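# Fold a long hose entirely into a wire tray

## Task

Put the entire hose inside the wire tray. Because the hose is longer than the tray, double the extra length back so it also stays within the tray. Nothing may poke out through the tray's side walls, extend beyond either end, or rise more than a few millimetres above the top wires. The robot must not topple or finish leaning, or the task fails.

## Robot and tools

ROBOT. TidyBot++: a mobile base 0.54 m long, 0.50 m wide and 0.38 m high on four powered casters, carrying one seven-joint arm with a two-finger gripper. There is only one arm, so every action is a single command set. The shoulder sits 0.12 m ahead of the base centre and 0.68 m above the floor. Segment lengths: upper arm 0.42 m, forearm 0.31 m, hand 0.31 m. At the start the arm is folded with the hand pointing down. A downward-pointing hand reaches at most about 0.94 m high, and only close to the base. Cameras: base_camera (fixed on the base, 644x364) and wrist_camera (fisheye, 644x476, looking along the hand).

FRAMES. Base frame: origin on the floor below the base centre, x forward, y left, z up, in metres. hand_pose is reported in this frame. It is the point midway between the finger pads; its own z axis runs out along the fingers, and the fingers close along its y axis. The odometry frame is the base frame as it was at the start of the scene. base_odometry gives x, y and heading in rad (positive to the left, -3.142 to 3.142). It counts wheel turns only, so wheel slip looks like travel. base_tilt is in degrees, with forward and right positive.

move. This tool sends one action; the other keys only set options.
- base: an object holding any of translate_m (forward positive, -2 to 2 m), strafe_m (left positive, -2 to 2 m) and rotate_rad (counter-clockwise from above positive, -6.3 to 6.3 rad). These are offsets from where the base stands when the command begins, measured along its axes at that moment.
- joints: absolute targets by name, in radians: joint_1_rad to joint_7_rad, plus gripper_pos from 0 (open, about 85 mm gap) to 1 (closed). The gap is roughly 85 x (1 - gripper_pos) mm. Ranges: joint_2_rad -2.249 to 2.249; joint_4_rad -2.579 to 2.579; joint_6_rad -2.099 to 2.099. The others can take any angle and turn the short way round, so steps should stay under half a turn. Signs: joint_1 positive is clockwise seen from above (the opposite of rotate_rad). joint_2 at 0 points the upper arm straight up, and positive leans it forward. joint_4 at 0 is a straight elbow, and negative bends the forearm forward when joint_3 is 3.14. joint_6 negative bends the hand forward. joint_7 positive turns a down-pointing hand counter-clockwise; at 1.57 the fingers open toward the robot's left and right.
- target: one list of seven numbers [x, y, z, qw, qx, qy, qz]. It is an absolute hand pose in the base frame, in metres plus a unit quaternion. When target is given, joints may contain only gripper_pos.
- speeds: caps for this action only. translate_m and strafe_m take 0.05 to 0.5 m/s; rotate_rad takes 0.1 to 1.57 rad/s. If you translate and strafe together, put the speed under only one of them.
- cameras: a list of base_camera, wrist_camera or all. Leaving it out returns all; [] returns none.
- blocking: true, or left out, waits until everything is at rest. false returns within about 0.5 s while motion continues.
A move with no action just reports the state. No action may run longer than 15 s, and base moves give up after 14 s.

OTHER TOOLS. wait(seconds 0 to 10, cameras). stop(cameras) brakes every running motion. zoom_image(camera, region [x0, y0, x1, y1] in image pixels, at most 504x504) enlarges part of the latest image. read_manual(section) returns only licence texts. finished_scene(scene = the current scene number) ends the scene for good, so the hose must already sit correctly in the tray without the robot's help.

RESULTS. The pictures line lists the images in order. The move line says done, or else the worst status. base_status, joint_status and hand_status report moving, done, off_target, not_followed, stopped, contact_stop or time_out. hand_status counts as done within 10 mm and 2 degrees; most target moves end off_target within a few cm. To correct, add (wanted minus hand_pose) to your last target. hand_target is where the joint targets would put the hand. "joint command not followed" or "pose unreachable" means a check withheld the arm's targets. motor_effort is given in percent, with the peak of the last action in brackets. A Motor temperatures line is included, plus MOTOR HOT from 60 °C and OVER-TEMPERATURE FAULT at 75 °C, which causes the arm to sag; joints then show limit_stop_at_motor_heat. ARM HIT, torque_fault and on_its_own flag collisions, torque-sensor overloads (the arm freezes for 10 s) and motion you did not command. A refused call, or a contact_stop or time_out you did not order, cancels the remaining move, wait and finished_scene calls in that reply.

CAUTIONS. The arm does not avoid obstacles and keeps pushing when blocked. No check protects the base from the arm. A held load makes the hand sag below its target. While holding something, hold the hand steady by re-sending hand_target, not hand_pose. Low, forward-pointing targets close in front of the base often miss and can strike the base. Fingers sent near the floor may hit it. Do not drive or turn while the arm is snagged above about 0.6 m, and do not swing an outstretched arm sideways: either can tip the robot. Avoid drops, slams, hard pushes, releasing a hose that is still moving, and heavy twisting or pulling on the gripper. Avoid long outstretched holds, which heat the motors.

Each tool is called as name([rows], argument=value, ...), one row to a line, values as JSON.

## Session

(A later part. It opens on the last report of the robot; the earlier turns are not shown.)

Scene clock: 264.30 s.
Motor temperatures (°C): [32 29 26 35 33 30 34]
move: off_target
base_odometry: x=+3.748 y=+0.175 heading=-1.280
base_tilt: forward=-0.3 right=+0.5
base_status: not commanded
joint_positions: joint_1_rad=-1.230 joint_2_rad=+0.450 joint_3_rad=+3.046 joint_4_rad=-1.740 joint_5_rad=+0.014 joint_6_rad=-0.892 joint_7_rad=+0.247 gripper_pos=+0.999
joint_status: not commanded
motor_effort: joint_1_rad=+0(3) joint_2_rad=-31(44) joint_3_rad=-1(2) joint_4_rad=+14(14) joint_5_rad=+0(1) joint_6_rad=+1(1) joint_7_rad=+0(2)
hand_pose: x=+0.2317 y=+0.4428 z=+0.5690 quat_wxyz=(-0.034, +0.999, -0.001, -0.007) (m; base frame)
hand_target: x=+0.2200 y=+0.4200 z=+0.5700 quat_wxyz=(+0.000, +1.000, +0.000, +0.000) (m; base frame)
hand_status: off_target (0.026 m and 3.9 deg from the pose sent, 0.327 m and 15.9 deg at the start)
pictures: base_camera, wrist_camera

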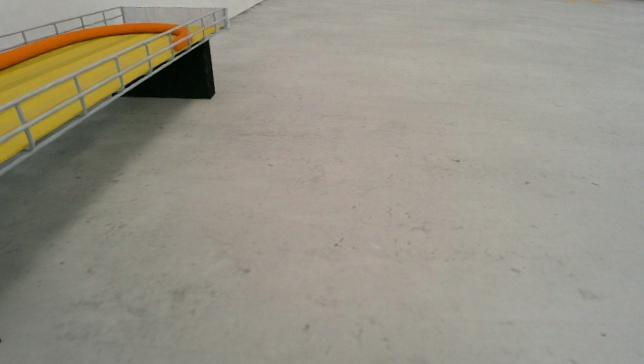

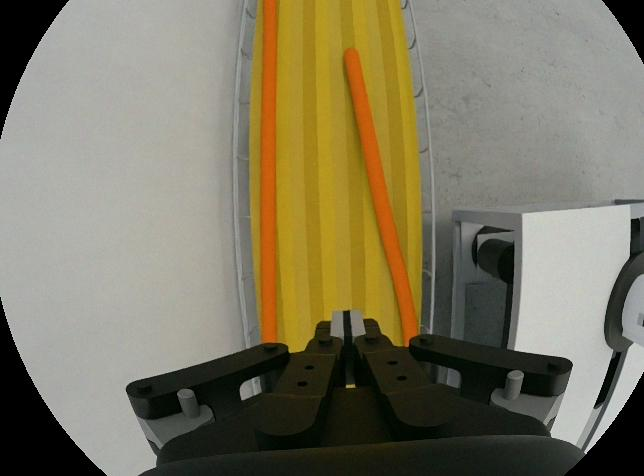

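move(base={"translate_m": -0.4})

zoom_image(camera="base_camera", region=[0, 10, 240, 190])

Scene clock: 266.63 s.
Motor temperatures (°C): [32 29 26 35 33 30 34]
move: done
base_odometry: x=+3.633 y=+0.559 heading=-1.279
base_tilt: forward=-0.4 right=+0.4
base_status: done
joint_positions: joint_1_rad=-1.246 joint_2_rad=+0.447 joint_3_rad=+3.036 joint_4_rad=-1.742 joint_5_rad=+0.019 joint_6_rad=-0.897 joint_7_rad=+0.245 gripper_pos=+0.999
joint_status: not commanded
motor_effort: joint_1_rad=-1(4) joint_2_rad=-31(32) joint_3_rad=-2(4) joint_4_rad=+14(15) joint_5_rad=+0(1) joint_6_rad=+1(1) joint_7_rad=+0(2)
hand_pose: x=+0.2208 y=+0.4433 z=+0.5700 quat_wxyz=(-0.032, +0.999, +0.013, -0.008) (m; base frame)
hand_target: x=+0.2200 y=+0.4200 z=+0.5700 quat_wxyz=(+0.000, +1.000, +0.000, +0.000) (m; base frame)
hand_status: not commanded
pictures: base_camera, wrist_camera

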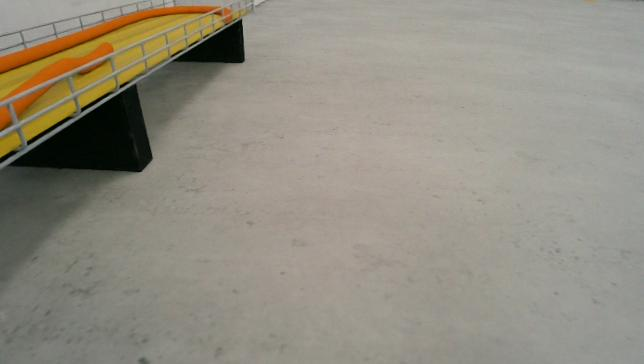

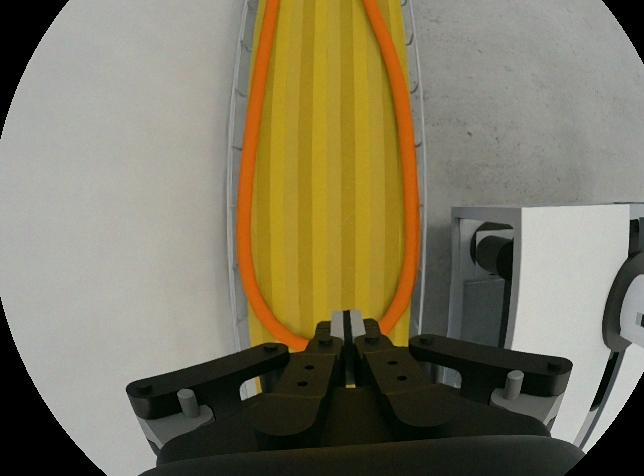

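Scaled by 2.100.

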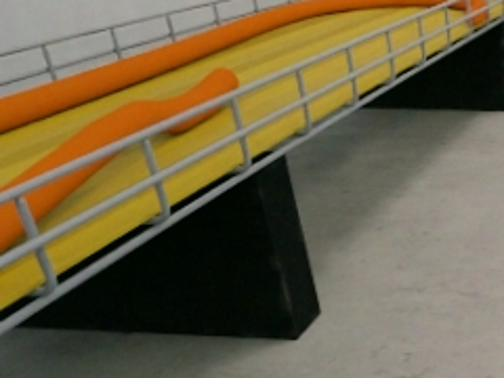

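zoom_image(camera="base_camera", region=[0, 30, 120, 120])

Scaled by 4.200.

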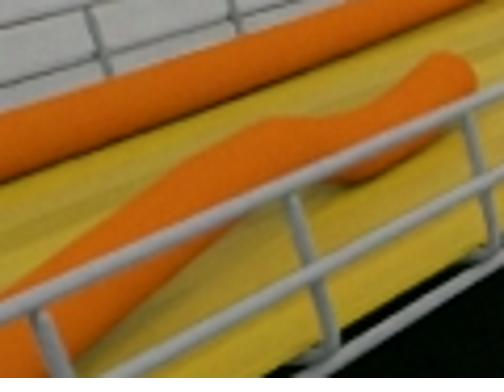

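finished_scene(scene=2)

The scene is finished: the task was done.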